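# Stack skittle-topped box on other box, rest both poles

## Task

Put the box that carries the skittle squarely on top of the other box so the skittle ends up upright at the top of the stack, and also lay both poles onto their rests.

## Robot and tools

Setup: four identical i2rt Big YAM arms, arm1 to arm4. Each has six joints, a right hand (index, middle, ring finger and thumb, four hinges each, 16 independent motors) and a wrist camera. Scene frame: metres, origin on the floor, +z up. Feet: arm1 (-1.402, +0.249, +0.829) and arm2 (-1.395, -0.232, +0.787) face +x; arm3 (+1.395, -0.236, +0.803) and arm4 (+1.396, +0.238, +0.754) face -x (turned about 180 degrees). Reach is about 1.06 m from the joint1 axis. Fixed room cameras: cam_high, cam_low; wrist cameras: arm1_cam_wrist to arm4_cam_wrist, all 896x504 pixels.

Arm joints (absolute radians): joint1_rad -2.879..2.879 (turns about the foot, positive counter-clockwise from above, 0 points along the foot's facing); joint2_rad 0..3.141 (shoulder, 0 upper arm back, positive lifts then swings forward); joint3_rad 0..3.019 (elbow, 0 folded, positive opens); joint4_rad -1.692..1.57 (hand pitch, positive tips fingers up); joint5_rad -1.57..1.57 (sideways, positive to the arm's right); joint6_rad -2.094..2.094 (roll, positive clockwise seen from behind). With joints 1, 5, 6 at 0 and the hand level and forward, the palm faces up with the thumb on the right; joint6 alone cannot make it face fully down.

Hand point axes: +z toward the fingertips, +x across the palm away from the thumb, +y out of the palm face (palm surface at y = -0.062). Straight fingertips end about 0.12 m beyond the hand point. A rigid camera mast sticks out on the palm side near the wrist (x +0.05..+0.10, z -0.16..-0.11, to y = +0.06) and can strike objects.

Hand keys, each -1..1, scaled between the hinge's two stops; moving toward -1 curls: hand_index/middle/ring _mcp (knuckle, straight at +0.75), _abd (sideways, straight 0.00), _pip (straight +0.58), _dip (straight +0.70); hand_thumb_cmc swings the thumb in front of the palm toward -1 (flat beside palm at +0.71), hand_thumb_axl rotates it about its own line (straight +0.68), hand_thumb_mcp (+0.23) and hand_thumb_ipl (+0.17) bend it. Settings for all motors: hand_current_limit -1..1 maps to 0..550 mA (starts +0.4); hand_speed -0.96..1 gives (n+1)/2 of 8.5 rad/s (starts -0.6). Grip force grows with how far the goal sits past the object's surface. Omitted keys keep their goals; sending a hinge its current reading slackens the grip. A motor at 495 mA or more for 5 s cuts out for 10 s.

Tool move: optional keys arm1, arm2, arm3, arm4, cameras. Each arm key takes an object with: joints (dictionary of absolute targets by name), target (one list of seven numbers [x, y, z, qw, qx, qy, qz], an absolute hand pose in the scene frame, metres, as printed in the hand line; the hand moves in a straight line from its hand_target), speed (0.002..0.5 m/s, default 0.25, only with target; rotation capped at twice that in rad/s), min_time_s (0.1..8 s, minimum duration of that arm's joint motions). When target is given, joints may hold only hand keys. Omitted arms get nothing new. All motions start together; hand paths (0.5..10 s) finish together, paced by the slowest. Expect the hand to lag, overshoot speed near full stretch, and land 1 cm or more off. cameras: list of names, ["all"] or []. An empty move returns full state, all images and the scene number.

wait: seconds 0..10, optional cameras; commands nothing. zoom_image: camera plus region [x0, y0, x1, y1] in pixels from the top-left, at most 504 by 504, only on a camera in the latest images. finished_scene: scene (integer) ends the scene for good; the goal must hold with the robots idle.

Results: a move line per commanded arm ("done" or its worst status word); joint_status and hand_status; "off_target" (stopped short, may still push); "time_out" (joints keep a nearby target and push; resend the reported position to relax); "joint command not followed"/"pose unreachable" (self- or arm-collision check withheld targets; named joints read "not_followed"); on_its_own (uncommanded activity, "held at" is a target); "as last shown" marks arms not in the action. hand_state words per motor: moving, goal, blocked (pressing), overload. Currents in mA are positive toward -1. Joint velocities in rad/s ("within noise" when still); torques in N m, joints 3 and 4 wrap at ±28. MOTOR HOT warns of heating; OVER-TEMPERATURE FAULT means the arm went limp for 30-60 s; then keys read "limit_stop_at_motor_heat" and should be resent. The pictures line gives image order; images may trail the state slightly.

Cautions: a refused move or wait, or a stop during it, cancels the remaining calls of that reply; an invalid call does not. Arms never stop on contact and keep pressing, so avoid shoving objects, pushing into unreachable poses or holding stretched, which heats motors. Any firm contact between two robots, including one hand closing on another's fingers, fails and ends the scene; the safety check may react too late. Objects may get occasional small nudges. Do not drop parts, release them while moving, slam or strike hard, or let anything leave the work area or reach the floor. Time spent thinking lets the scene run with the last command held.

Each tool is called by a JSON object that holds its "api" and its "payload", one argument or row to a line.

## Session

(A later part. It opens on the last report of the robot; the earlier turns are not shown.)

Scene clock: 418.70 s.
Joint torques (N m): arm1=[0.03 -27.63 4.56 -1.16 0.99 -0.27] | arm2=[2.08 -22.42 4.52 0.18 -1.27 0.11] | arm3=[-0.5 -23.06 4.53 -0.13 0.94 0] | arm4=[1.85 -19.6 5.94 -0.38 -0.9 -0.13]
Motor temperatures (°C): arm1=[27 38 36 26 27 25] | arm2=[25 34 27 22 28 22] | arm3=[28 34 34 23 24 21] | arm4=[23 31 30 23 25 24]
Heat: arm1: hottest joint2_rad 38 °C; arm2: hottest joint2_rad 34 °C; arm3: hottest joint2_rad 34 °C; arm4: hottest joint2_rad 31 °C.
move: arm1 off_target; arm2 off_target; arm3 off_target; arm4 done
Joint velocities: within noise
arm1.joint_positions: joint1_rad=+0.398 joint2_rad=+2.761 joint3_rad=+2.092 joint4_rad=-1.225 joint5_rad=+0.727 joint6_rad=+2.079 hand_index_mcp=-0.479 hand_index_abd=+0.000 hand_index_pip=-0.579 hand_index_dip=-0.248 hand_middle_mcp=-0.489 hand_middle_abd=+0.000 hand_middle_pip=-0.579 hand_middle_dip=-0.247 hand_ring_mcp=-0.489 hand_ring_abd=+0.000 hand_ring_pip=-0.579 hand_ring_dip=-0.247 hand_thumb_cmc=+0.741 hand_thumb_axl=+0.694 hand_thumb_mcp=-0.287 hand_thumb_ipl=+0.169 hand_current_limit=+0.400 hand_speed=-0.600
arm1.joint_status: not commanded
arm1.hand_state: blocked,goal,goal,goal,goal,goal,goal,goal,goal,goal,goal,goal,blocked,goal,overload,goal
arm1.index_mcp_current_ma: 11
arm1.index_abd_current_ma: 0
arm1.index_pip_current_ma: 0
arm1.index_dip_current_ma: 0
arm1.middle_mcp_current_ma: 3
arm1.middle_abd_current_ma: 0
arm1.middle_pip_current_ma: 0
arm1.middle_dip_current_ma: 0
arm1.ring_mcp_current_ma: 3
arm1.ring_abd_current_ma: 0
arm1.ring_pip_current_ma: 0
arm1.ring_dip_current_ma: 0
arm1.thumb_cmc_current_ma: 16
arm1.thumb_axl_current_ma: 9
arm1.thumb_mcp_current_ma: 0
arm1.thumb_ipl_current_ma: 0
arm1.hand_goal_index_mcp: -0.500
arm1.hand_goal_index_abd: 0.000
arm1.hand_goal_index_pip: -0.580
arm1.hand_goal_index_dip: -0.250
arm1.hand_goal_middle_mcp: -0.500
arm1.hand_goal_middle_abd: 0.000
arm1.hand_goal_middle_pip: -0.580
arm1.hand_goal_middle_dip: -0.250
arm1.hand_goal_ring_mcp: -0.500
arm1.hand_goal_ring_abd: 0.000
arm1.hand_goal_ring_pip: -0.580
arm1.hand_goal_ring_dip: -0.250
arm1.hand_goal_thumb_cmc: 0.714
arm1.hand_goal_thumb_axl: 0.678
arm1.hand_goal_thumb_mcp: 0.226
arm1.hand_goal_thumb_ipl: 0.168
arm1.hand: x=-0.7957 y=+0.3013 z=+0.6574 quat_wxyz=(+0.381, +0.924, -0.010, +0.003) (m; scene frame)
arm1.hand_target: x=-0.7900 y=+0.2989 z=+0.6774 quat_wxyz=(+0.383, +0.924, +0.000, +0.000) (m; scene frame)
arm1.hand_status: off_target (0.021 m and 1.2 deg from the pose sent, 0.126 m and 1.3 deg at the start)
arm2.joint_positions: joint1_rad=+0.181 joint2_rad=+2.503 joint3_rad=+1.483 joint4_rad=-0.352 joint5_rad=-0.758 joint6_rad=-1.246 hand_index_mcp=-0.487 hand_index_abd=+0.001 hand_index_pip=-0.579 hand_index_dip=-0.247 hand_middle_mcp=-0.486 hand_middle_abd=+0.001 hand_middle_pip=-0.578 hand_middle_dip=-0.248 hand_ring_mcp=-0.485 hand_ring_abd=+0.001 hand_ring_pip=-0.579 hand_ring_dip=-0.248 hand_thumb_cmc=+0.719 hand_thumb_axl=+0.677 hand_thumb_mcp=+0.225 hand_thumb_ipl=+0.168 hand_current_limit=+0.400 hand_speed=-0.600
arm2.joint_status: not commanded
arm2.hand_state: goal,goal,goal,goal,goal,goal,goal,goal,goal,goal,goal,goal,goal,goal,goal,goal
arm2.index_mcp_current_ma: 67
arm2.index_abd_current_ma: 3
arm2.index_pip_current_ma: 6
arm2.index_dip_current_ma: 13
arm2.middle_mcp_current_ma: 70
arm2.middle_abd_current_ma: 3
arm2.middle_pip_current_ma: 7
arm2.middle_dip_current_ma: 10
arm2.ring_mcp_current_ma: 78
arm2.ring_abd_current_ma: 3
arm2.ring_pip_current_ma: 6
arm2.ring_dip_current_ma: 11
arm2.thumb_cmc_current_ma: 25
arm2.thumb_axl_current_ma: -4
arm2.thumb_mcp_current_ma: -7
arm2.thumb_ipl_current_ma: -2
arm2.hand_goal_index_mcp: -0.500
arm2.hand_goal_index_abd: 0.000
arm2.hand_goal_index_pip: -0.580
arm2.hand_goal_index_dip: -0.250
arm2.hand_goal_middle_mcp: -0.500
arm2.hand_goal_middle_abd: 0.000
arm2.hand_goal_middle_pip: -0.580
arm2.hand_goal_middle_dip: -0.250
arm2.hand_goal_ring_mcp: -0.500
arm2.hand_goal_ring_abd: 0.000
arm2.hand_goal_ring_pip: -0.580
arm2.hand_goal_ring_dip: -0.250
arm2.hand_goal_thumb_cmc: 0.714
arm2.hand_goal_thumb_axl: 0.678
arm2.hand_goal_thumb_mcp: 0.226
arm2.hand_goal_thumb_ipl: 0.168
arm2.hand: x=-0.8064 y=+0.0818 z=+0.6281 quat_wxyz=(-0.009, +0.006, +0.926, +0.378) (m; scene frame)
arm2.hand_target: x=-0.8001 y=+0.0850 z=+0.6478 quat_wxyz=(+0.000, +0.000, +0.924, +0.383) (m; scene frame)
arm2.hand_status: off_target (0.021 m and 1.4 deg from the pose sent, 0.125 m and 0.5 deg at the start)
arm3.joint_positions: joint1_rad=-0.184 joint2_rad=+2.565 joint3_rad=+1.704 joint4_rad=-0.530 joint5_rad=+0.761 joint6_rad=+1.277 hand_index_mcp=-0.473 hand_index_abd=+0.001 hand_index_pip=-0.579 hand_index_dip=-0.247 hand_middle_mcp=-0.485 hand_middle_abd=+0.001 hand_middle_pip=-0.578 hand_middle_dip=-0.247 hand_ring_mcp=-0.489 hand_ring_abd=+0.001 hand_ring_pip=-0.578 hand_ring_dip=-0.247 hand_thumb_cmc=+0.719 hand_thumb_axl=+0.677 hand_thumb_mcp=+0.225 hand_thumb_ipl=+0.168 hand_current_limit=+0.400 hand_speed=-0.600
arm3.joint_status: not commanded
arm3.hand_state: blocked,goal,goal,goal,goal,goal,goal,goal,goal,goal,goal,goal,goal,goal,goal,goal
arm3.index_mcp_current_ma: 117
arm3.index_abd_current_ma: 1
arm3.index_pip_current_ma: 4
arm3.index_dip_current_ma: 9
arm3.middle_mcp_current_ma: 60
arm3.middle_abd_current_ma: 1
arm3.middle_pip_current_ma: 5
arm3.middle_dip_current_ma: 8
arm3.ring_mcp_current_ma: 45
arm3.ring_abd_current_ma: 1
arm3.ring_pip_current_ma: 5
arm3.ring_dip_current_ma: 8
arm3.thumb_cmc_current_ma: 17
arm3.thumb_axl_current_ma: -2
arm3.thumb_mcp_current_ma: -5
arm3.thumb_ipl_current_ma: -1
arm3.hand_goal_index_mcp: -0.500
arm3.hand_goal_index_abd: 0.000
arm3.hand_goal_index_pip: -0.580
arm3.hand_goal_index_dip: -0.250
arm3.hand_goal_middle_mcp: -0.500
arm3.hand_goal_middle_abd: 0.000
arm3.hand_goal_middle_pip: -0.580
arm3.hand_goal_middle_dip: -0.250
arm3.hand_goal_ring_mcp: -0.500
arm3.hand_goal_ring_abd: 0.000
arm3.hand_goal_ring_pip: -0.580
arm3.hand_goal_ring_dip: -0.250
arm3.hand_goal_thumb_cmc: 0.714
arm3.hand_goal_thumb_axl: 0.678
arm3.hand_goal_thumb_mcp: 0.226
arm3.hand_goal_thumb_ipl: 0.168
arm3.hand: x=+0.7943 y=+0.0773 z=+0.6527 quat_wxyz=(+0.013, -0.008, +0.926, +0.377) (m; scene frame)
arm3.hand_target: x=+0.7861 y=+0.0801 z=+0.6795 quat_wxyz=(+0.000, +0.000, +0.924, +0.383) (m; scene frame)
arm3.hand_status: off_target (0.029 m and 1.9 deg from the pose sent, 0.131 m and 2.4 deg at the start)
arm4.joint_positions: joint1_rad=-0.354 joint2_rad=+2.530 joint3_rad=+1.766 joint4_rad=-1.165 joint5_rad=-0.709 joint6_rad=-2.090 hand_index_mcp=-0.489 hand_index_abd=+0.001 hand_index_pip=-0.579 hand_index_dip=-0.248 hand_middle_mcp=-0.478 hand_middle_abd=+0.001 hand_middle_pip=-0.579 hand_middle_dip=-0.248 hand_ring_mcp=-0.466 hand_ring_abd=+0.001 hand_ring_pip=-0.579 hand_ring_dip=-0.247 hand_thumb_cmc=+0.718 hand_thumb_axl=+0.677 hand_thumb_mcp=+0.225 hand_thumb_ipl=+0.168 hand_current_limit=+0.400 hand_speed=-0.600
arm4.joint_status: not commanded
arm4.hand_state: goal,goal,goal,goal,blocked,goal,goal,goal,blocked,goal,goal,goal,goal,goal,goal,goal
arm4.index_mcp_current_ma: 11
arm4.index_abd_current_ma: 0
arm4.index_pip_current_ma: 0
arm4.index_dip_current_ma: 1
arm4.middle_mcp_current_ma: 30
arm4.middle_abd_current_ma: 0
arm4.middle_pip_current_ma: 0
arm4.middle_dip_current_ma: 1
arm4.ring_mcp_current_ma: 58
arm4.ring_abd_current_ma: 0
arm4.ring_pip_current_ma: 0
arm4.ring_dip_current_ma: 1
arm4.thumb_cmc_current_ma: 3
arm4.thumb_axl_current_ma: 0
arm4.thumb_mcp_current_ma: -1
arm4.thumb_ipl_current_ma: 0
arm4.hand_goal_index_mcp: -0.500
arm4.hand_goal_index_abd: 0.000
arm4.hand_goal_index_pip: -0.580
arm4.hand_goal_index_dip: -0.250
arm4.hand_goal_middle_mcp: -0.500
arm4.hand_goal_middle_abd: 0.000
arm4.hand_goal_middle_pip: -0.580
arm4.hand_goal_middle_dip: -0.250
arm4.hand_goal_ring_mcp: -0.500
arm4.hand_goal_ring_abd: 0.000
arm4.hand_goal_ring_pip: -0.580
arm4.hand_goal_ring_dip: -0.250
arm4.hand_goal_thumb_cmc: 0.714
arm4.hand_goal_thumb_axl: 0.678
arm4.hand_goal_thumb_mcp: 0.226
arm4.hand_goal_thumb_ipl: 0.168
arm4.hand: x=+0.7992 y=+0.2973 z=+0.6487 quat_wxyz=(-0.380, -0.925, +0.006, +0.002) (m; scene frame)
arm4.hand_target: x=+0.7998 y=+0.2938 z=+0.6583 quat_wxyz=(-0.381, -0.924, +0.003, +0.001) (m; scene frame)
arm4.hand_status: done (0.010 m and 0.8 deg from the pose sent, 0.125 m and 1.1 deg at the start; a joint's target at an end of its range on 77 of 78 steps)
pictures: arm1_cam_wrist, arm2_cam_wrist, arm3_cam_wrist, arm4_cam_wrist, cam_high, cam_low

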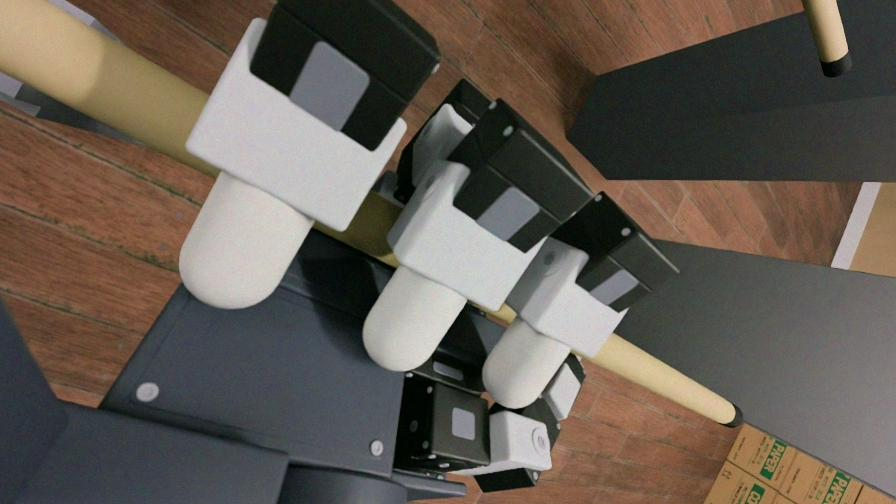

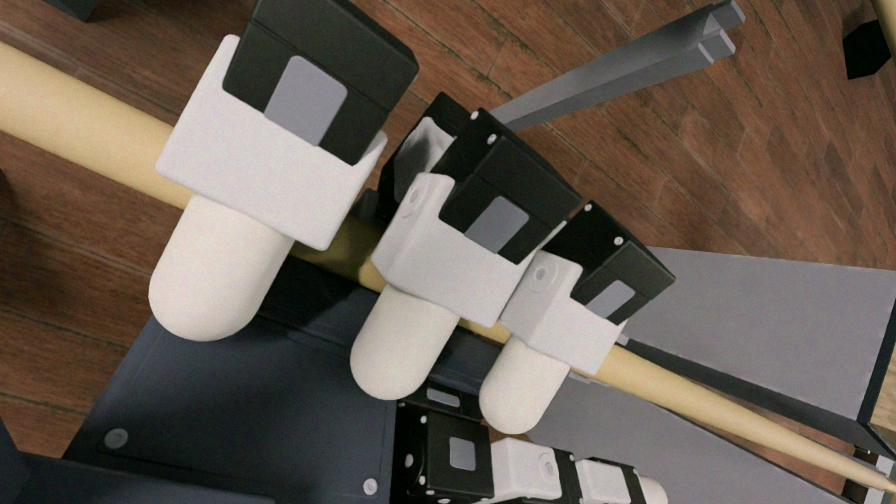

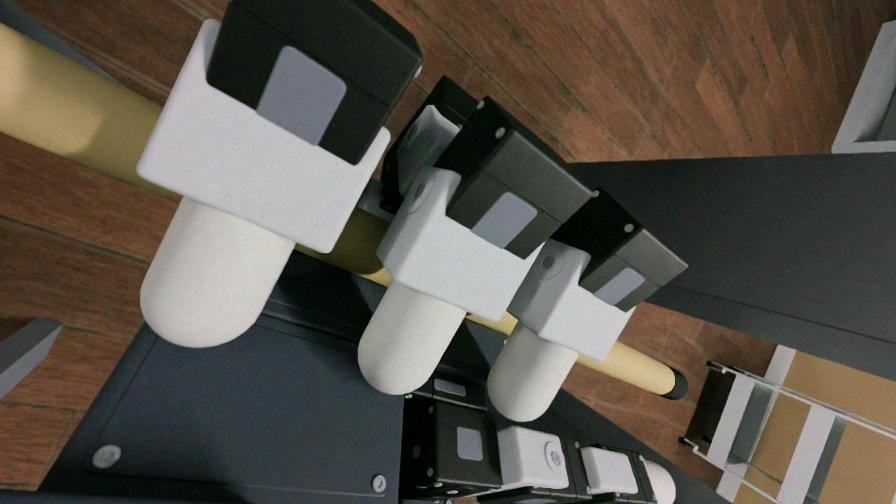

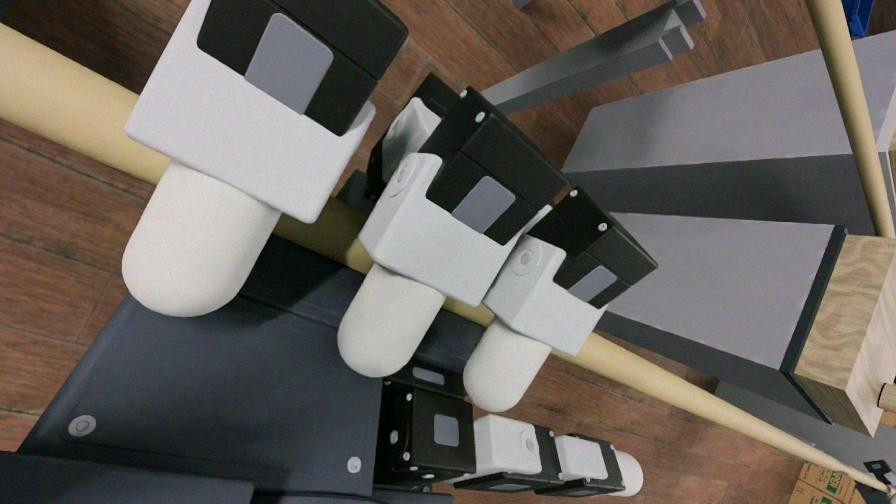

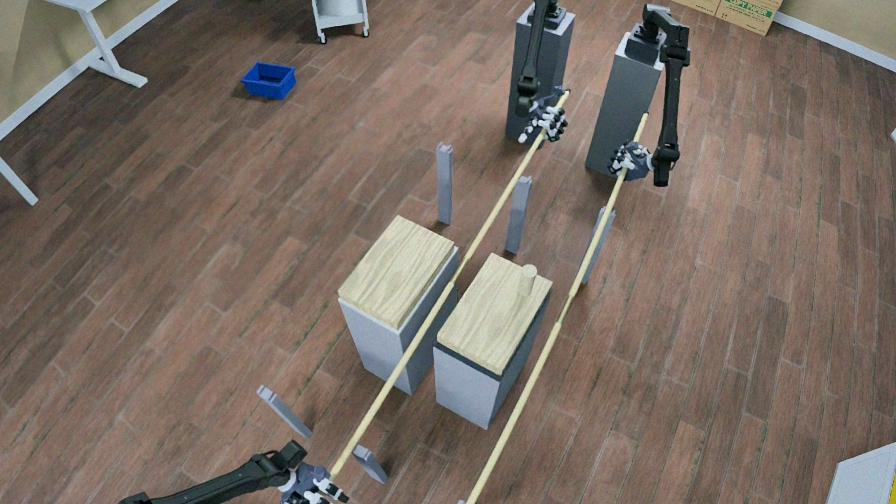

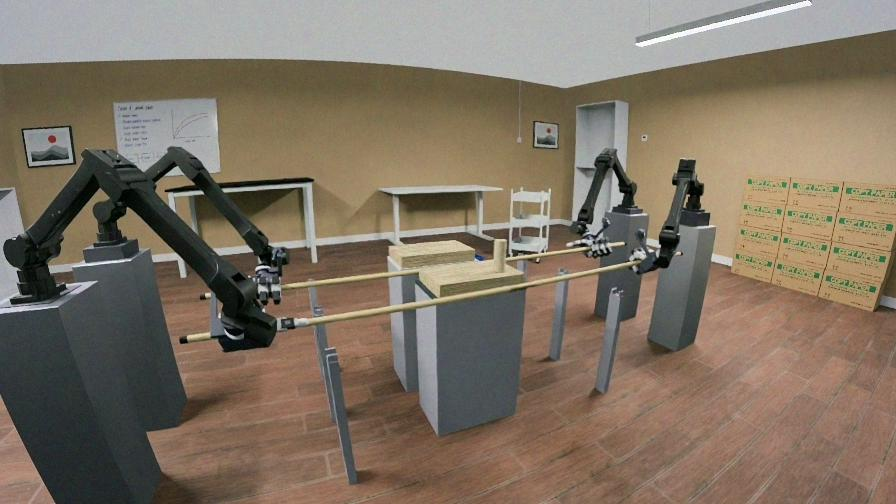

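{"api": "move", "payload": {
  "arm1": {"target":[-0.79,0.252,0.678,0.3827,0.9239,0,0],"speed":0.07},
  "arm2": {"target":[-0.8,0.122,0.652,0,0,0.9239,0.3827],"speed":0.07},
  "arm3": {"target":[0.786,0.117,0.684,0,0,0.9239,0.3827],"speed":0.07},
  "arm4": {"target":[0.8,0.247,0.6615,0.3827,0.9239,0,0],"speed":0.07},
  "cameras": ["cam_high","cam_low","arm1_cam_wrist"]
}}

{"api": "zoom_image", "payload": {
  "camera": "cam_low",
  "region": [400, 230, 550, 320]
}}

{"api": "zoom_image", "payload": {
  "camera": "cam_high",
  "region": [410, 230, 610, 380]
}}

{"api": "zoom_image", "payload": {
  "camera": "cam_low",
  "region": [160, 240, 340, 370]
}}

{"api": "zoom_image", "payload": {
  "camera": "cam_low",
  "region": [540, 200, 720, 330]
}}

Scene clock: 471.50 s.
Joint torques (N m): arm1=[0.67 -27.28 4.46 -0.09 1.06 -0.28] | arm2=[2.96 -22.59 5.64 1.01 -1.08 0.24] | arm3=[-1.49 -22.89 5.74 0.88 0.88 -0.15] | arm4=[2.2 -19.02 5.7 0.13 -0.96 0.06]
Motor temperatures (°C): arm1=[27 36 32 26 27 24] | arm2=[24 39 26 22 28 22] | arm3=[27 34 32 23 24 21] | arm4=[23 33 28 23 25 24]
Heat: arm1: hottest joint2_rad 36 °C; arm2: hottest joint2_rad 39 °C; arm3: hottest joint2_rad 34 °C; arm4: hottest joint2_rad 33 °C.
move: arm1 off_target; arm2 off_target; arm3 off_target; arm4 done
Joint velocities: within noise
arm1.joint_positions: joint1_rad=+0.324 joint2_rad=+2.716 joint3_rad=+1.980 joint4_rad=-1.135 joint5_rad=+0.745 joint6_rad=+1.995 hand_index_mcp=-0.480 hand_index_abd=+0.000 hand_index_pip=-0.579 hand_index_dip=-0.248 hand_middle_mcp=-0.489 hand_middle_abd=+0.000 hand_middle_pip=-0.579 hand_middle_dip=-0.247 hand_ring_mcp=-0.489 hand_ring_abd=+0.000 hand_ring_pip=-0.579 hand_ring_dip=-0.247 hand_thumb_cmc=+0.741 hand_thumb_axl=+0.694 hand_thumb_mcp=-0.314 hand_thumb_ipl=+0.169 hand_current_limit=+0.400 hand_speed=-0.600
arm1.joint_status: not commanded
arm1.hand_state: blocked,goal,goal,goal,goal,goal,goal,goal,goal,goal,goal,goal,blocked,goal,overload,goal
arm1.index_mcp_current_ma: 11
arm1.index_abd_current_ma: 0
arm1.index_pip_current_ma: 0
arm1.index_dip_current_ma: 0
arm1.middle_mcp_current_ma: 3
arm1.middle_abd_current_ma: 0
arm1.middle_pip_current_ma: 0
arm1.middle_dip_current_ma: 0
arm1.ring_mcp_current_ma: 3
arm1.ring_abd_current_ma: 0
arm1.ring_pip_current_ma: 0
arm1.ring_dip_current_ma: 0
arm1.thumb_cmc_current_ma: 16
arm1.thumb_axl_current_ma: 9
arm1.thumb_mcp_current_ma: 0
arm1.thumb_ipl_current_ma: 0
arm1.hand_goal_index_mcp: -0.500
arm1.hand_goal_index_abd: 0.000
arm1.hand_goal_index_pip: -0.580
arm1.hand_goal_index_dip: -0.250
arm1.hand_goal_middle_mcp: -0.500
arm1.hand_goal_middle_abd: 0.000
arm1.hand_goal_middle_pip: -0.580
arm1.hand_goal_middle_dip: -0.250
arm1.hand_goal_ring_mcp: -0.500
arm1.hand_goal_ring_abd: 0.000
arm1.hand_goal_ring_pip: -0.580
arm1.hand_goal_ring_dip: -0.250
arm1.hand_goal_thumb_cmc: 0.714
arm1.hand_goal_thumb_axl: 0.678
arm1.hand_goal_thumb_mcp: 0.226
arm1.hand_goal_thumb_ipl: 0.168
arm1.hand: x=-0.8022 y=+0.2485 z=+0.6567 quat_wxyz=(+0.386, +0.923, -0.008, -0.014) (m; scene frame)
arm1.hand_target: x=-0.7904 y=+0.2519 z=+0.6778 quat_wxyz=(+0.383, +0.924, -0.001, +0.000) (m; scene frame)
arm1.hand_status: off_target (0.025 m and 1.8 deg from the pose sent, 0.054 m and 1.2 deg at the start)
arm2.joint_positions: joint1_rad=+0.229 joint2_rad=+2.502 joint3_rad=+1.483 joint4_rad=-0.329 joint5_rad=-0.747 joint6_rad=-1.188 hand_index_mcp=-0.487 hand_index_abd=+0.001 hand_index_pip=-0.579 hand_index_dip=-0.247 hand_middle_mcp=-0.486 hand_middle_abd=+0.001 hand_middle_pip=-0.578 hand_middle_dip=-0.248 hand_ring_mcp=-0.480 hand_ring_abd=+0.001 hand_ring_pip=-0.579 hand_ring_dip=-0.248 hand_thumb_cmc=+0.719 hand_thumb_axl=+0.677 hand_thumb_mcp=+0.225 hand_thumb_ipl=+0.168 hand_current_limit=+0.400 hand_speed=-0.600
arm2.joint_status: not commanded
arm2.hand_state: goal,goal,goal,goal,goal,goal,goal,goal,goal,goal,goal,goal,goal,goal,goal,goal
arm2.index_mcp_current_ma: 66
arm2.index_abd_current_ma: 3
arm2.index_pip_current_ma: 6
arm2.index_dip_current_ma: 13
arm2.middle_mcp_current_ma: 69
arm2.middle_abd_current_ma: 3
arm2.middle_pip_current_ma: 7
arm2.middle_dip_current_ma: 10
arm2.ring_mcp_current_ma: 101
arm2.ring_abd_current_ma: 3
arm2.ring_pip_current_ma: 6
arm2.ring_dip_current_ma: 11
arm2.thumb_cmc_current_ma: 25
arm2.thumb_axl_current_ma: -4
arm2.thumb_mcp_current_ma: -7
arm2.thumb_ipl_current_ma: -2
arm2.hand_goal_index_mcp: -0.500
arm2.hand_goal_index_abd: 0.000
arm2.hand_goal_index_pip: -0.580
arm2.hand_goal_index_dip: -0.250
arm2.hand_goal_middle_mcp: -0.500
arm2.hand_goal_middle_abd: 0.000
arm2.hand_goal_middle_pip: -0.580
arm2.hand_goal_middle_dip: -0.250
arm2.hand_goal_ring_mcp: -0.500
arm2.hand_goal_ring_abd: 0.000
arm2.hand_goal_ring_pip: -0.580
arm2.hand_goal_ring_dip: -0.250
arm2.hand_goal_thumb_cmc: 0.714
arm2.hand_goal_thumb_axl: 0.678
arm2.hand_goal_thumb_mcp: 0.226
arm2.hand_goal_thumb_ipl: 0.168
arm2.hand: x=-0.8136 y=+0.1095 z=+0.6275 quat_wxyz=(-0.017, +0.007, +0.927, +0.375) (m; scene frame)
arm2.hand_target: x=-0.8007 y=+0.1217 z=+0.6522 quat_wxyz=(+0.000, +0.000, +0.924, +0.383) (m; scene frame)
arm2.hand_status: off_target (0.031 m and 2.3 deg from the pose sent, 0.047 m and 1.4 deg at the start)
arm3.joint_positions: joint1_rad=-0.229 joint2_rad=+2.562 joint3_rad=+1.704 joint4_rad=-0.516 joint5_rad=+0.750 joint6_rad=+1.221 hand_index_mcp=-0.473 hand_index_abd=+0.001 hand_index_pip=-0.579 hand_index_dip=-0.247 hand_middle_mcp=-0.485 hand_middle_abd=+0.001 hand_middle_pip=-0.578 hand_middle_dip=-0.247 hand_ring_mcp=-0.489 hand_ring_abd=+0.001 hand_ring_pip=-0.578 hand_ring_dip=-0.247 hand_thumb_cmc=+0.719 hand_thumb_axl=+0.677 hand_thumb_mcp=+0.225 hand_thumb_ipl=+0.168 hand_current_limit=+0.400 hand_speed=-0.600
arm3.joint_status: not commanded
arm3.hand_state: blocked,goal,goal,goal,goal,goal,goal,goal,goal,goal,goal,goal,goal,goal,goal,goal
arm3.index_mcp_current_ma: 116
arm3.index_abd_current_ma: 1
arm3.index_pip_current_ma: 4
arm3.index_dip_current_ma: 9
arm3.middle_mcp_current_ma: 60
arm3.middle_abd_current_ma: 1
arm3.middle_pip_current_ma: 5
arm3.middle_dip_current_ma: 8
arm3.ring_mcp_current_ma: 45
arm3.ring_abd_current_ma: 1
arm3.ring_pip_current_ma: 5
arm3.ring_dip_current_ma: 8
arm3.thumb_cmc_current_ma: 17
arm3.thumb_axl_current_ma: -2
arm3.thumb_mcp_current_ma: -5
arm3.thumb_ipl_current_ma: -1
arm3.hand_goal_index_mcp: -0.500
arm3.hand_goal_index_abd: 0.000
arm3.hand_goal_index_pip: -0.580
arm3.hand_goal_index_dip: -0.250
arm3.hand_goal_middle_mcp: -0.500
arm3.hand_goal_middle_abd: 0.000
arm3.hand_goal_middle_pip: -0.580
arm3.hand_goal_middle_dip: -0.250
arm3.hand_goal_ring_mcp: -0.500
arm3.hand_goal_ring_abd: 0.000
arm3.hand_goal_ring_pip: -0.580
arm3.hand_goal_ring_dip: -0.250
arm3.hand_goal_thumb_cmc: 0.714
arm3.hand_goal_thumb_axl: 0.678
arm3.hand_goal_thumb_mcp: 0.226
arm3.hand_goal_thumb_ipl: 0.168
arm3.hand: x=+0.8012 y=+0.1053 z=+0.6536 quat_wxyz=(+0.023, -0.010, +0.927, +0.373) (m; scene frame)
arm3.hand_target: x=+0.7869 y=+0.1168 z=+0.6844 quat_wxyz=(+0.000, +0.000, +0.924, +0.383) (m; scene frame)
arm3.hand_status: off_target (0.036 m and 3.1 deg from the pose sent, 0.051 m and 1.9 deg at the start)
arm4.joint_positions: joint1_rad=-0.288 joint2_rad=+2.486 joint3_rad=+1.681 joint4_rad=-1.084 joint5_rad=-0.733 joint6_rad=-2.026 hand_index_mcp=-0.489 hand_index_abd=+0.001 hand_index_pip=-0.579 hand_index_dip=-0.248 hand_middle_mcp=-0.479 hand_middle_abd=+0.001 hand_middle_pip=-0.579 hand_middle_dip=-0.248 hand_ring_mcp=-0.467 hand_ring_abd=+0.001 hand_ring_pip=-0.579 hand_ring_dip=-0.247 hand_thumb_cmc=+0.718 hand_thumb_axl=+0.677 hand_thumb_mcp=+0.225 hand_thumb_ipl=+0.168 hand_current_limit=+0.400 hand_speed=-0.600
arm4.joint_status: not commanded
arm4.hand_state: goal,goal,goal,goal,blocked,goal,goal,goal,blocked,goal,goal,goal,goal,goal,goal,goal
arm4.index_mcp_current_ma: 11
arm4.index_abd_current_ma: 0
arm4.index_pip_current_ma: 0
arm4.index_dip_current_ma: 1
arm4.middle_mcp_current_ma: 29
arm4.middle_abd_current_ma: 0
arm4.middle_pip_current_ma: 0
arm4.middle_dip_current_ma: 1
arm4.ring_mcp_current_ma: 55
arm4.ring_abd_current_ma: 0
arm4.ring_pip_current_ma: 0
arm4.ring_dip_current_ma: 1
arm4.thumb_cmc_current_ma: 3
arm4.thumb_axl_current_ma: 0
arm4.thumb_mcp_current_ma: -1
arm4.thumb_ipl_current_ma: 0
arm4.hand_goal_index_mcp: -0.500
arm4.hand_goal_index_abd: 0.000
arm4.hand_goal_index_pip: -0.580
arm4.hand_goal_index_dip: -0.250
arm4.hand_goal_middle_mcp: -0.500
arm4.hand_goal_middle_abd: 0.000
arm4.hand_goal_middle_pip: -0.580
arm4.hand_goal_middle_dip: -0.250
arm4.hand_goal_ring_mcp: -0.500
arm4.hand_goal_ring_abd: 0.000
arm4.hand_goal_ring_pip: -0.580
arm4.hand_goal_ring_dip: -0.250
arm4.hand_goal_thumb_cmc: 0.714
arm4.hand_goal_thumb_axl: 0.678
arm4.hand_goal_thumb_mcp: 0.226
arm4.hand_goal_thumb_ipl: 0.168
arm4.hand: x=+0.8019 y=+0.2531 z=+0.6532 quat_wxyz=(-0.384, -0.923, +0.000, -0.001) (m; scene frame)
arm4.hand_target: x=+0.8001 y=+0.2469 z=+0.6613 quat_wxyz=(-0.383, -0.924, +0.000, +0.000) (m; scene frame)
arm4.hand_status: done (0.010 m and 0.2 deg from the pose sent, 0.052 m and 0.8 deg at the start)
pictures: arm1_cam_wrist, cam_high, cam_low

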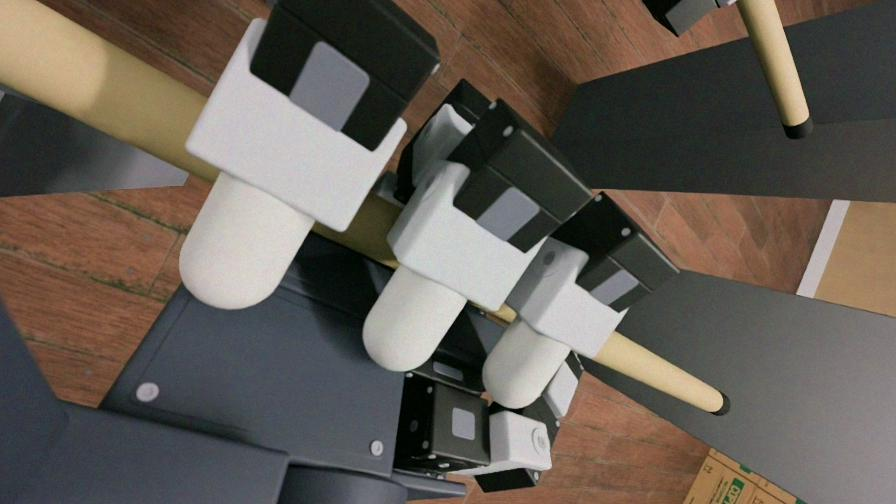

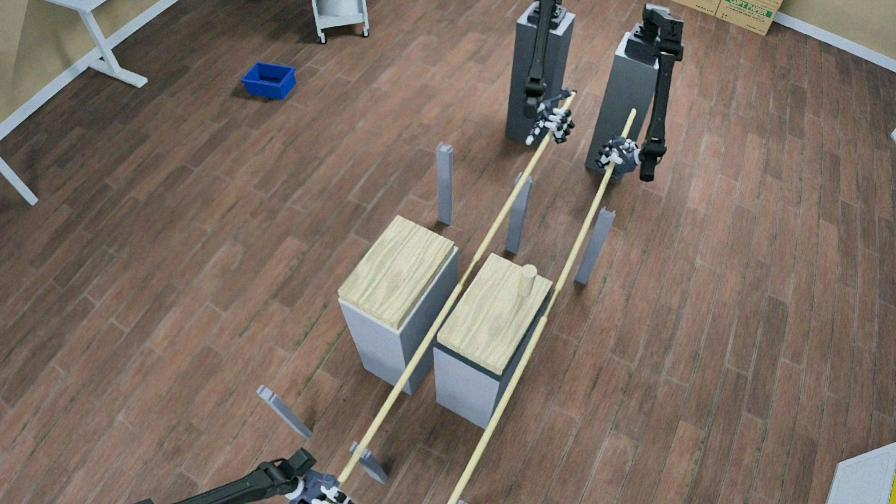

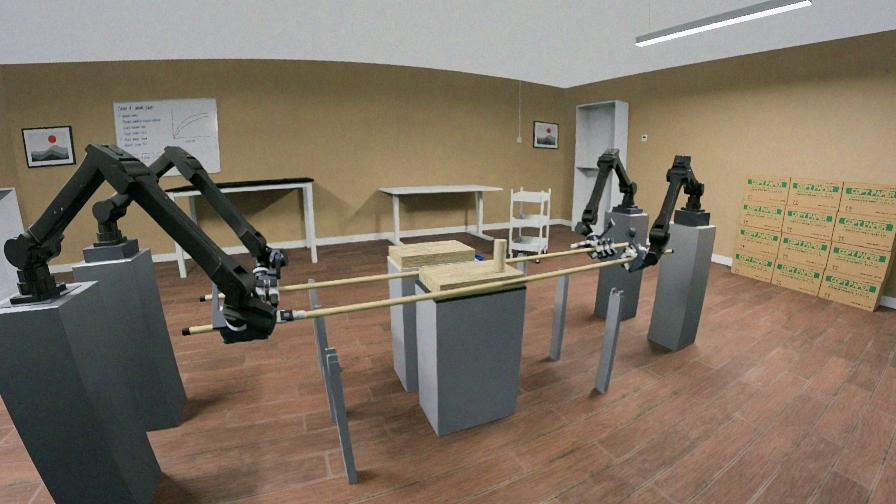

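Scaled by 3.360 from the camera's 896x504 image, which has a finer 1280x720 frame.

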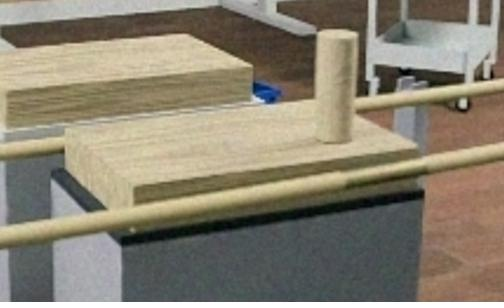

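Scaled by 2.520 from the camera's 896x504 image, which has a finer 1280x720 frame.

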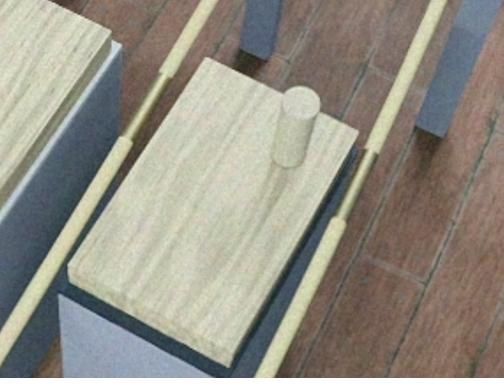

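Scaled by 2.800 from the camera's 896x504 image, which has a finer 1280x720 frame.

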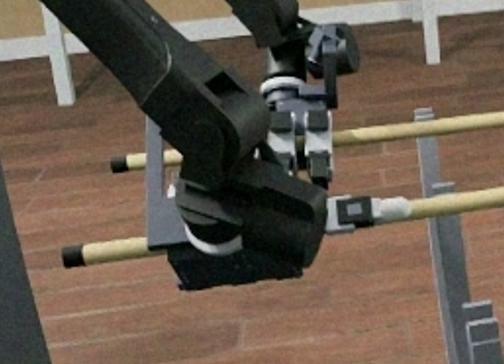

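Scaled by 2.800 from the camera's 896x504 image, which has a finer 1280x720 frame.

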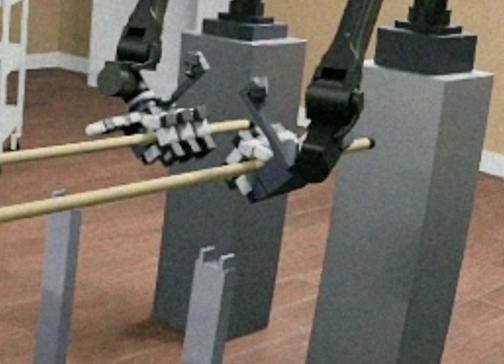

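{"api": "zoom_image", "payload": {
  "camera": "cam_low",
  "region": [410, 260, 480, 310]
}}

{"api": "zoom_image", "payload": {
  "camera": "cam_low",
  "region": [480, 250, 550, 300]
}}

Scaled by 7.200 from the camera's 896x504 image, which has a finer 1280x720 frame.

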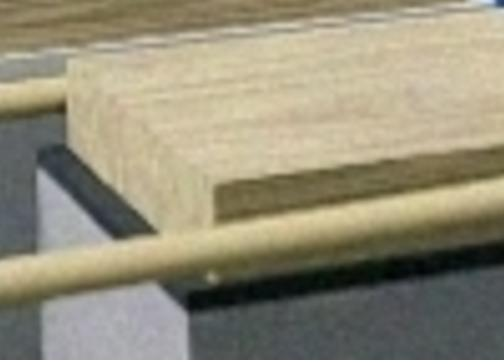

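Scaled by 7.200 from the camera's 896x504 image, which has a finer 1280x720 frame.

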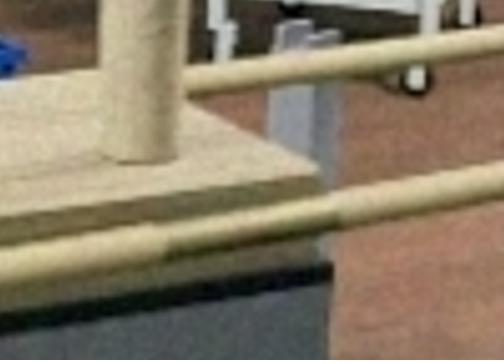

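{"api": "move", "payload": {
  "arm1": {"target":[-0.79,0.242,0.680,0.3827,0.9239,0,0],"speed":0.05},
  "arm2": {"target":[-0.8,0.144,0.676,0,0,0.9239,0.3827],"speed":0.05},
  "arm3": {"target":[0.786,0.139,0.704,0,0,0.9239,0.3827],"speed":0.05},
  "arm4": {"target":[0.8,0.229,0.6735,0.3827,0.9239,0,0],"speed":0.05},
  "cameras": ["cam_high","cam_low"]
}}

{"api": "zoom_image", "payload": {
  "camera": "cam_low",
  "region": [400, 230, 550, 320]
}}

{"api": "zoom_image", "payload": {
  "camera": "cam_high",
  "region": [410, 230, 610, 380]
}}

Scene clock: 522.17 s.
Joint torques (N m): arm1=[-0.03 -27.11 4.41 -0.03 1.11 -0.27] | arm2=[2.78 -23.18 5.96 0.66 -1 0.31] | arm3=[-1.32 -23.59 6.17 0.79 0.88 -0.16] | arm4=[2.37 -18.96 5.75 0.28 -1.04 0.03]
Motor temperatures (°C): arm1=[27 41 31 25 28 24] | arm2=[24 40 27 22 28 21] | arm3=[27 38 32 22 25 21] | arm4=[23 29 28 23 26 24]
Heat: arm1: hottest joint2_rad 41 °C; arm2: hottest joint2_rad 40 °C; arm3: hottest joint2_rad 38 °C; arm4: hottest joint2_rad 29 °C.
move: arm1 off_target; arm2 off_target; arm3 off_target; arm4 off_target
Joint velocities: within noise
arm1.joint_positions: joint1_rad=+0.318 joint2_rad=+2.703 joint3_rad=+1.958 joint4_rad=-1.113 joint5_rad=+0.748 joint6_rad=+1.975 hand_index_mcp=-0.480 hand_index_abd=+0.000 hand_index_pip=-0.579 hand_index_dip=-0.248 hand_middle_mcp=-0.489 hand_middle_abd=+0.000 hand_middle_pip=-0.579 hand_middle_dip=-0.247 hand_ring_mcp=-0.489 hand_ring_abd=+0.000 hand_ring_pip=-0.579 hand_ring_dip=-0.247 hand_thumb_cmc=+0.741 hand_thumb_axl=+0.694 hand_thumb_mcp=-0.314 hand_thumb_ipl=+0.169 hand_current_limit=+0.400 hand_speed=-0.600
arm1.joint_status: not commanded
arm1.hand_state: blocked,goal,goal,goal,goal,goal,goal,goal,goal,goal,goal,goal,blocked,goal,overload,goal
arm1.index_mcp_current_ma: 11
arm1.index_abd_current_ma: 0
arm1.index_pip_current_ma: 0
arm1.index_dip_current_ma: 0
arm1.middle_mcp_current_ma: 3
arm1.middle_abd_current_ma: 0
arm1.middle_pip_current_ma: 0
arm1.middle_dip_current_ma: 0
arm1.ring_mcp_current_ma: 3
arm1.ring_abd_current_ma: 0
arm1.ring_pip_current_ma: 0
arm1.ring_dip_current_ma: 0
arm1.thumb_cmc_current_ma: 16
arm1.thumb_axl_current_ma: 9
arm1.thumb_mcp_current_ma: 0
arm1.thumb_ipl_current_ma: 0
arm1.hand_goal_index_mcp: -0.500
arm1.hand_goal_index_abd: 0.000
arm1.hand_goal_index_pip: -0.580
arm1.hand_goal_index_dip: -0.250
arm1.hand_goal_middle_mcp: -0.500
arm1.hand_goal_middle_abd: 0.000
arm1.hand_goal_middle_pip: -0.580
arm1.hand_goal_middle_dip: -0.250
arm1.hand_goal_ring_mcp: -0.500
arm1.hand_goal_ring_abd: 0.000
arm1.hand_goal_ring_pip: -0.580
arm1.hand_goal_ring_dip: -0.250
arm1.hand_goal_thumb_cmc: 0.714
arm1.hand_goal_thumb_axl: 0.678
arm1.hand_goal_thumb_mcp: 0.226
arm1.hand_goal_thumb_ipl: 0.168
arm1.hand: x=-0.8018 y=+0.2433 z=+0.6587 quat_wxyz=(+0.385, +0.923, -0.004, -0.012) (m; scene frame)
arm1.hand_target: x=-0.7903 y=+0.2421 z=+0.6797 quat_wxyz=(+0.383, +0.924, +0.000, +0.000) (m; scene frame)
arm1.hand_status: off_target (0.024 m and 1.5 deg from the pose sent, 0.027 m and 1.8 deg at the start)
arm2.joint_positions: joint1_rad=+0.265 joint2_rad=+2.463 joint3_rad=+1.483 joint4_rad=-0.329 joint5_rad=-0.738 joint6_rad=-1.145 hand_index_mcp=-0.487 hand_index_abd=+0.001 hand_index_pip=-0.579 hand_index_dip=-0.247 hand_middle_mcp=-0.486 hand_middle_abd=+0.001 hand_middle_pip=-0.578 hand_middle_dip=-0.248 hand_ring_mcp=-0.480 hand_ring_abd=+0.001 hand_ring_pip=-0.579 hand_ring_dip=-0.248 hand_thumb_cmc=+0.719 hand_thumb_axl=+0.677 hand_thumb_mcp=+0.225 hand_thumb_ipl=+0.168 hand_current_limit=+0.400 hand_speed=-0.600
arm2.joint_status: not commanded
arm2.hand_state: goal,goal,goal,goal,goal,goal,goal,goal,goal,goal,goal,goal,goal,goal,goal,goal
arm2.index_mcp_current_ma: 66
arm2.index_abd_current_ma: 3
arm2.index_pip_current_ma: 6
arm2.index_dip_current_ma: 13
arm2.middle_mcp_current_ma: 69
arm2.middle_abd_current_ma: 3
arm2.middle_pip_current_ma: 7
arm2.middle_dip_current_ma: 10
arm2.ring_mcp_current_ma: 101
arm2.ring_abd_current_ma: 3
arm2.ring_pip_current_ma: 6
arm2.ring_dip_current_ma: 11
arm2.thumb_cmc_current_ma: 25
arm2.thumb_axl_current_ma: -4
arm2.thumb_mcp_current_ma: -7
arm2.thumb_ipl_current_ma: -2
arm2.hand_goal_index_mcp: -0.500
arm2.hand_goal_index_abd: 0.000
arm2.hand_goal_index_pip: -0.580
arm2.hand_goal_index_dip: -0.250
arm2.hand_goal_middle_mcp: -0.500
arm2.hand_goal_middle_abd: 0.000
arm2.hand_goal_middle_pip: -0.580
arm2.hand_goal_middle_dip: -0.250
arm2.hand_goal_ring_mcp: -0.500
arm2.hand_goal_ring_abd: 0.000
arm2.hand_goal_ring_pip: -0.580
arm2.hand_goal_ring_dip: -0.250
arm2.hand_goal_thumb_cmc: 0.714
arm2.hand_goal_thumb_axl: 0.678
arm2.hand_goal_thumb_mcp: 0.226
arm2.hand_goal_thumb_ipl: 0.168
arm2.hand: x=-0.8114 y=+0.1320 z=+0.6502 quat_wxyz=(-0.013, +0.004, +0.926, +0.376) (m; scene frame)
arm2.hand_target: x=-0.8008 y=+0.1438 z=+0.6760 quat_wxyz=(+0.000, +0.000, +0.924, +0.383) (m; scene frame)
arm2.hand_status: off_target (0.031 m and 1.8 deg from the pose sent, 0.061 m and 2.3 deg at the start)
arm3.joint_positions: joint1_rad=-0.261 joint2_rad=+2.536 joint3_rad=+1.704 joint4_rad=-0.516 joint5_rad=+0.742 joint6_rad=+1.181 hand_index_mcp=-0.473 hand_index_abd=+0.001 hand_index_pip=-0.579 hand_index_dip=-0.247 hand_middle_mcp=-0.485 hand_middle_abd=+0.001 hand_middle_pip=-0.578 hand_middle_dip=-0.247 hand_ring_mcp=-0.489 hand_ring_abd=+0.001 hand_ring_pip=-0.578 hand_ring_dip=-0.247 hand_thumb_cmc=+0.719 hand_thumb_axl=+0.677 hand_thumb_mcp=+0.225 hand_thumb_ipl=+0.168 hand_current_limit=+0.400 hand_speed=-0.600
arm3.joint_status: not commanded
arm3.hand_state: blocked,goal,goal,goal,goal,goal,goal,goal,goal,goal,goal,goal,goal,goal,goal,goal
arm3.index_mcp_current_ma: 115
arm3.index_abd_current_ma: 1
arm3.index_pip_current_ma: 4
arm3.index_dip_current_ma: 9
arm3.middle_mcp_current_ma: 60
arm3.middle_abd_current_ma: 1
arm3.middle_pip_current_ma: 5
arm3.middle_dip_current_ma: 8
arm3.ring_mcp_current_ma: 45
arm3.ring_abd_current_ma: 1
arm3.ring_pip_current_ma: 5
arm3.ring_dip_current_ma: 8
arm3.thumb_cmc_current_ma: 17
arm3.thumb_axl_current_ma: -2
arm3.thumb_mcp_current_ma: -5
arm3.thumb_ipl_current_ma: -1
arm3.hand_goal_index_mcp: -0.500
arm3.hand_goal_index_abd: 0.000
arm3.hand_goal_index_pip: -0.580
arm3.hand_goal_index_dip: -0.250
arm3.hand_goal_middle_mcp: -0.500
arm3.hand_goal_middle_abd: 0.000
arm3.hand_goal_middle_pip: -0.580
arm3.hand_goal_middle_dip: -0.250
arm3.hand_goal_ring_mcp: -0.500
arm3.hand_goal_ring_abd: 0.000
arm3.hand_goal_ring_pip: -0.580
arm3.hand_goal_ring_dip: -0.250
arm3.hand_goal_thumb_cmc: 0.714
arm3.hand_goal_thumb_axl: 0.678
arm3.hand_goal_thumb_mcp: 0.226
arm3.hand_goal_thumb_ipl: 0.168
arm3.hand: x=+0.8017 y=+0.1262 z=+0.6692 quat_wxyz=(+0.024, -0.010, +0.928, +0.372) (m; scene frame)
arm3.hand_target: x=+0.7870 y=+0.1386 z=+0.7043 quat_wxyz=(+0.000, +0.000, +0.924, +0.383) (m; scene frame)
arm3.hand_status: off_target (0.040 m and 3.2 deg from the pose sent, 0.063 m and 3.2 deg at the start)
arm4.joint_positions: joint1_rad=-0.262 joint2_rad=+2.448 joint3_rad=+1.643 joint4_rad=-1.059 joint5_rad=-0.740 joint6_rad=-1.986 hand_index_mcp=-0.489 hand_index_abd=+0.001 hand_index_pip=-0.579 hand_index_dip=-0.248 hand_middle_mcp=-0.479 hand_middle_abd=+0.001 hand_middle_pip=-0.579 hand_middle_dip=-0.248 hand_ring_mcp=-0.469 hand_ring_abd=+0.001 hand_ring_pip=-0.579 hand_ring_dip=-0.247 hand_thumb_cmc=+0.718 hand_thumb_axl=+0.677 hand_thumb_mcp=+0.225 hand_thumb_ipl=+0.168 hand_current_limit=+0.400 hand_speed=-0.600
arm4.joint_status: not commanded
arm4.hand_state: goal,goal,goal,goal,blocked,goal,goal,goal,blocked,goal,goal,goal,goal,goal,goal,goal
arm4.index_mcp_current_ma: 11
arm4.index_abd_current_ma: 0
arm4.index_pip_current_ma: 0
arm4.index_dip_current_ma: 1
arm4.middle_mcp_current_ma: 28
arm4.middle_abd_current_ma: 0
arm4.middle_pip_current_ma: 0
arm4.middle_dip_current_ma: 1
arm4.ring_mcp_current_ma: 51
arm4.ring_abd_current_ma: 0
arm4.ring_pip_current_ma: 0
arm4.ring_dip_current_ma: 1
arm4.thumb_cmc_current_ma: 3
arm4.thumb_axl_current_ma: 0
arm4.thumb_mcp_current_ma: -1
arm4.thumb_ipl_current_ma: 0
arm4.hand_goal_index_mcp: -0.500
arm4.hand_goal_index_abd: 0.000
arm4.hand_goal_index_pip: -0.580
arm4.hand_goal_index_dip: -0.250
arm4.hand_goal_middle_mcp: -0.500
arm4.hand_goal_middle_abd: 0.000
arm4.hand_goal_middle_pip: -0.580
arm4.hand_goal_middle_dip: -0.250
arm4.hand_goal_ring_mcp: -0.500
arm4.hand_goal_ring_abd: 0.000
arm4.hand_goal_ring_pip: -0.580
arm4.hand_goal_ring_dip: -0.250
arm4.hand_goal_thumb_cmc: 0.714
arm4.hand_goal_thumb_axl: 0.678
arm4.hand_goal_thumb_mcp: 0.226
arm4.hand_goal_thumb_ipl: 0.168
arm4.hand: x=+0.8012 y=+0.2369 z=+0.6652 quat_wxyz=(-0.383, -0.924, +0.003, -0.001) (m; scene frame)
arm4.hand_target: x=+0.8001 y=+0.2290 z=+0.6733 quat_wxyz=(-0.383, -0.924, +0.000, +0.000) (m; scene frame)
arm4.hand_status: off_target (0.012 m and 0.3 deg from the pose sent, 0.032 m and 0.1 deg at the start)
pictures: cam_high, cam_low

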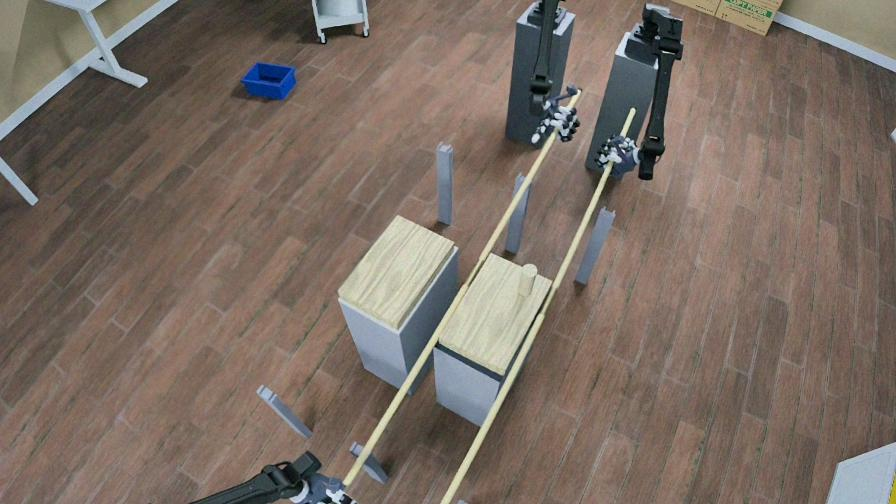

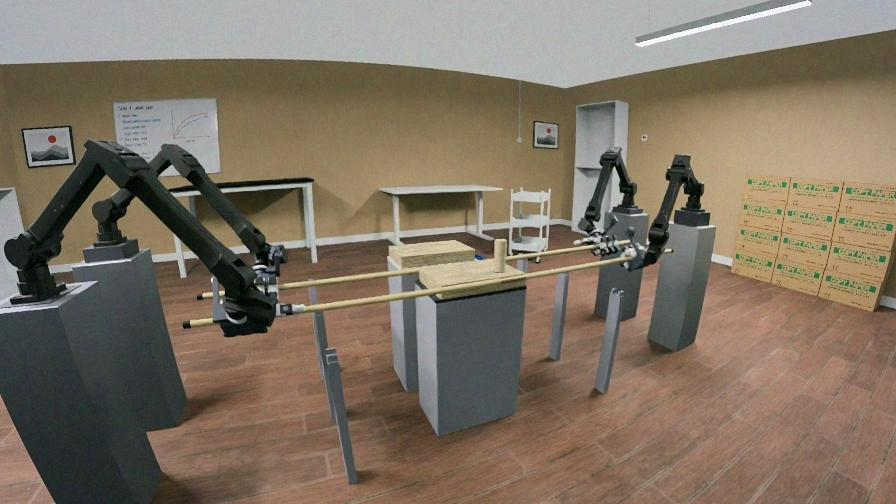

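Scaled by 3.360 from the camera's 896x504 image, which has a finer 1280x720 frame.

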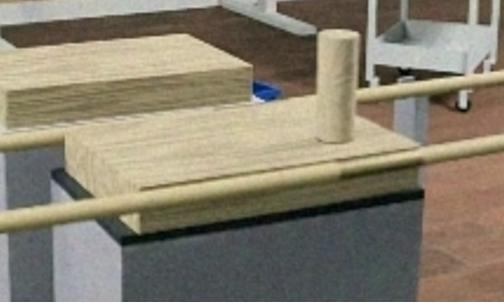

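Scaled by 2.520 from the camera's 896x504 image, which has a finer 1280x720 frame.

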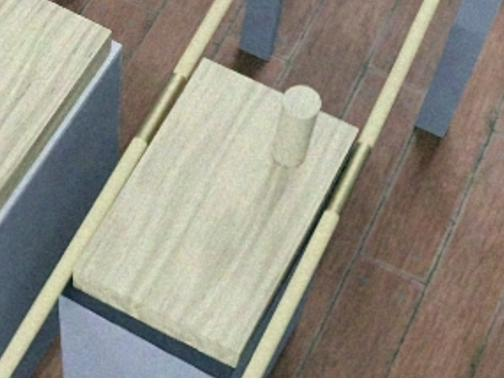

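{"api": "zoom_image", "payload": {
  "camera": "cam_low",
  "region": [410, 260, 480, 310]
}}

{"api": "zoom_image", "payload": {
  "camera": "cam_low",
  "region": [480, 250, 550, 300]
}}

{"api": "zoom_image", "payload": {
  "camera": "cam_high",
  "region": [430, 320, 530, 390]
}}

Scaled by 7.200 from the camera's 896x504 image, which has a finer 1280x720 frame.

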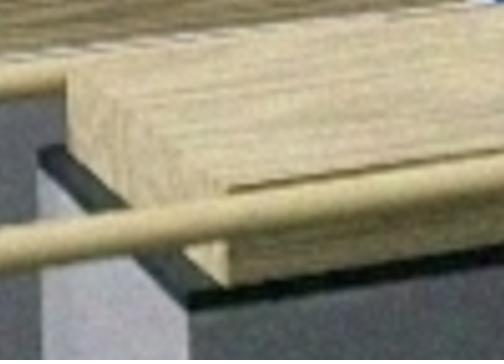

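Scaled by 7.200 from the camera's 896x504 image, which has a finer 1280x720 frame.

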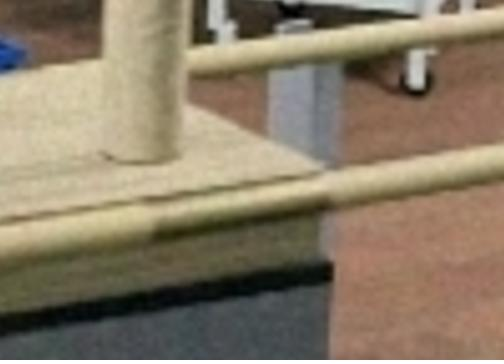

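Scaled by 5.040 from the camera's 896x504 image, which has a finer 1280x720 frame.

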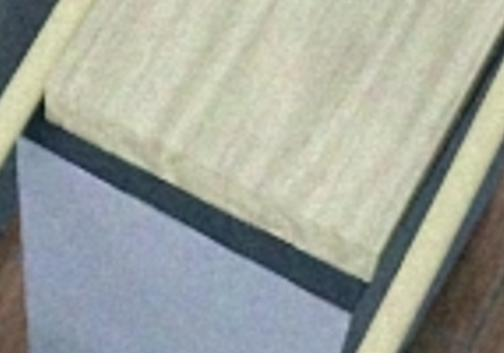

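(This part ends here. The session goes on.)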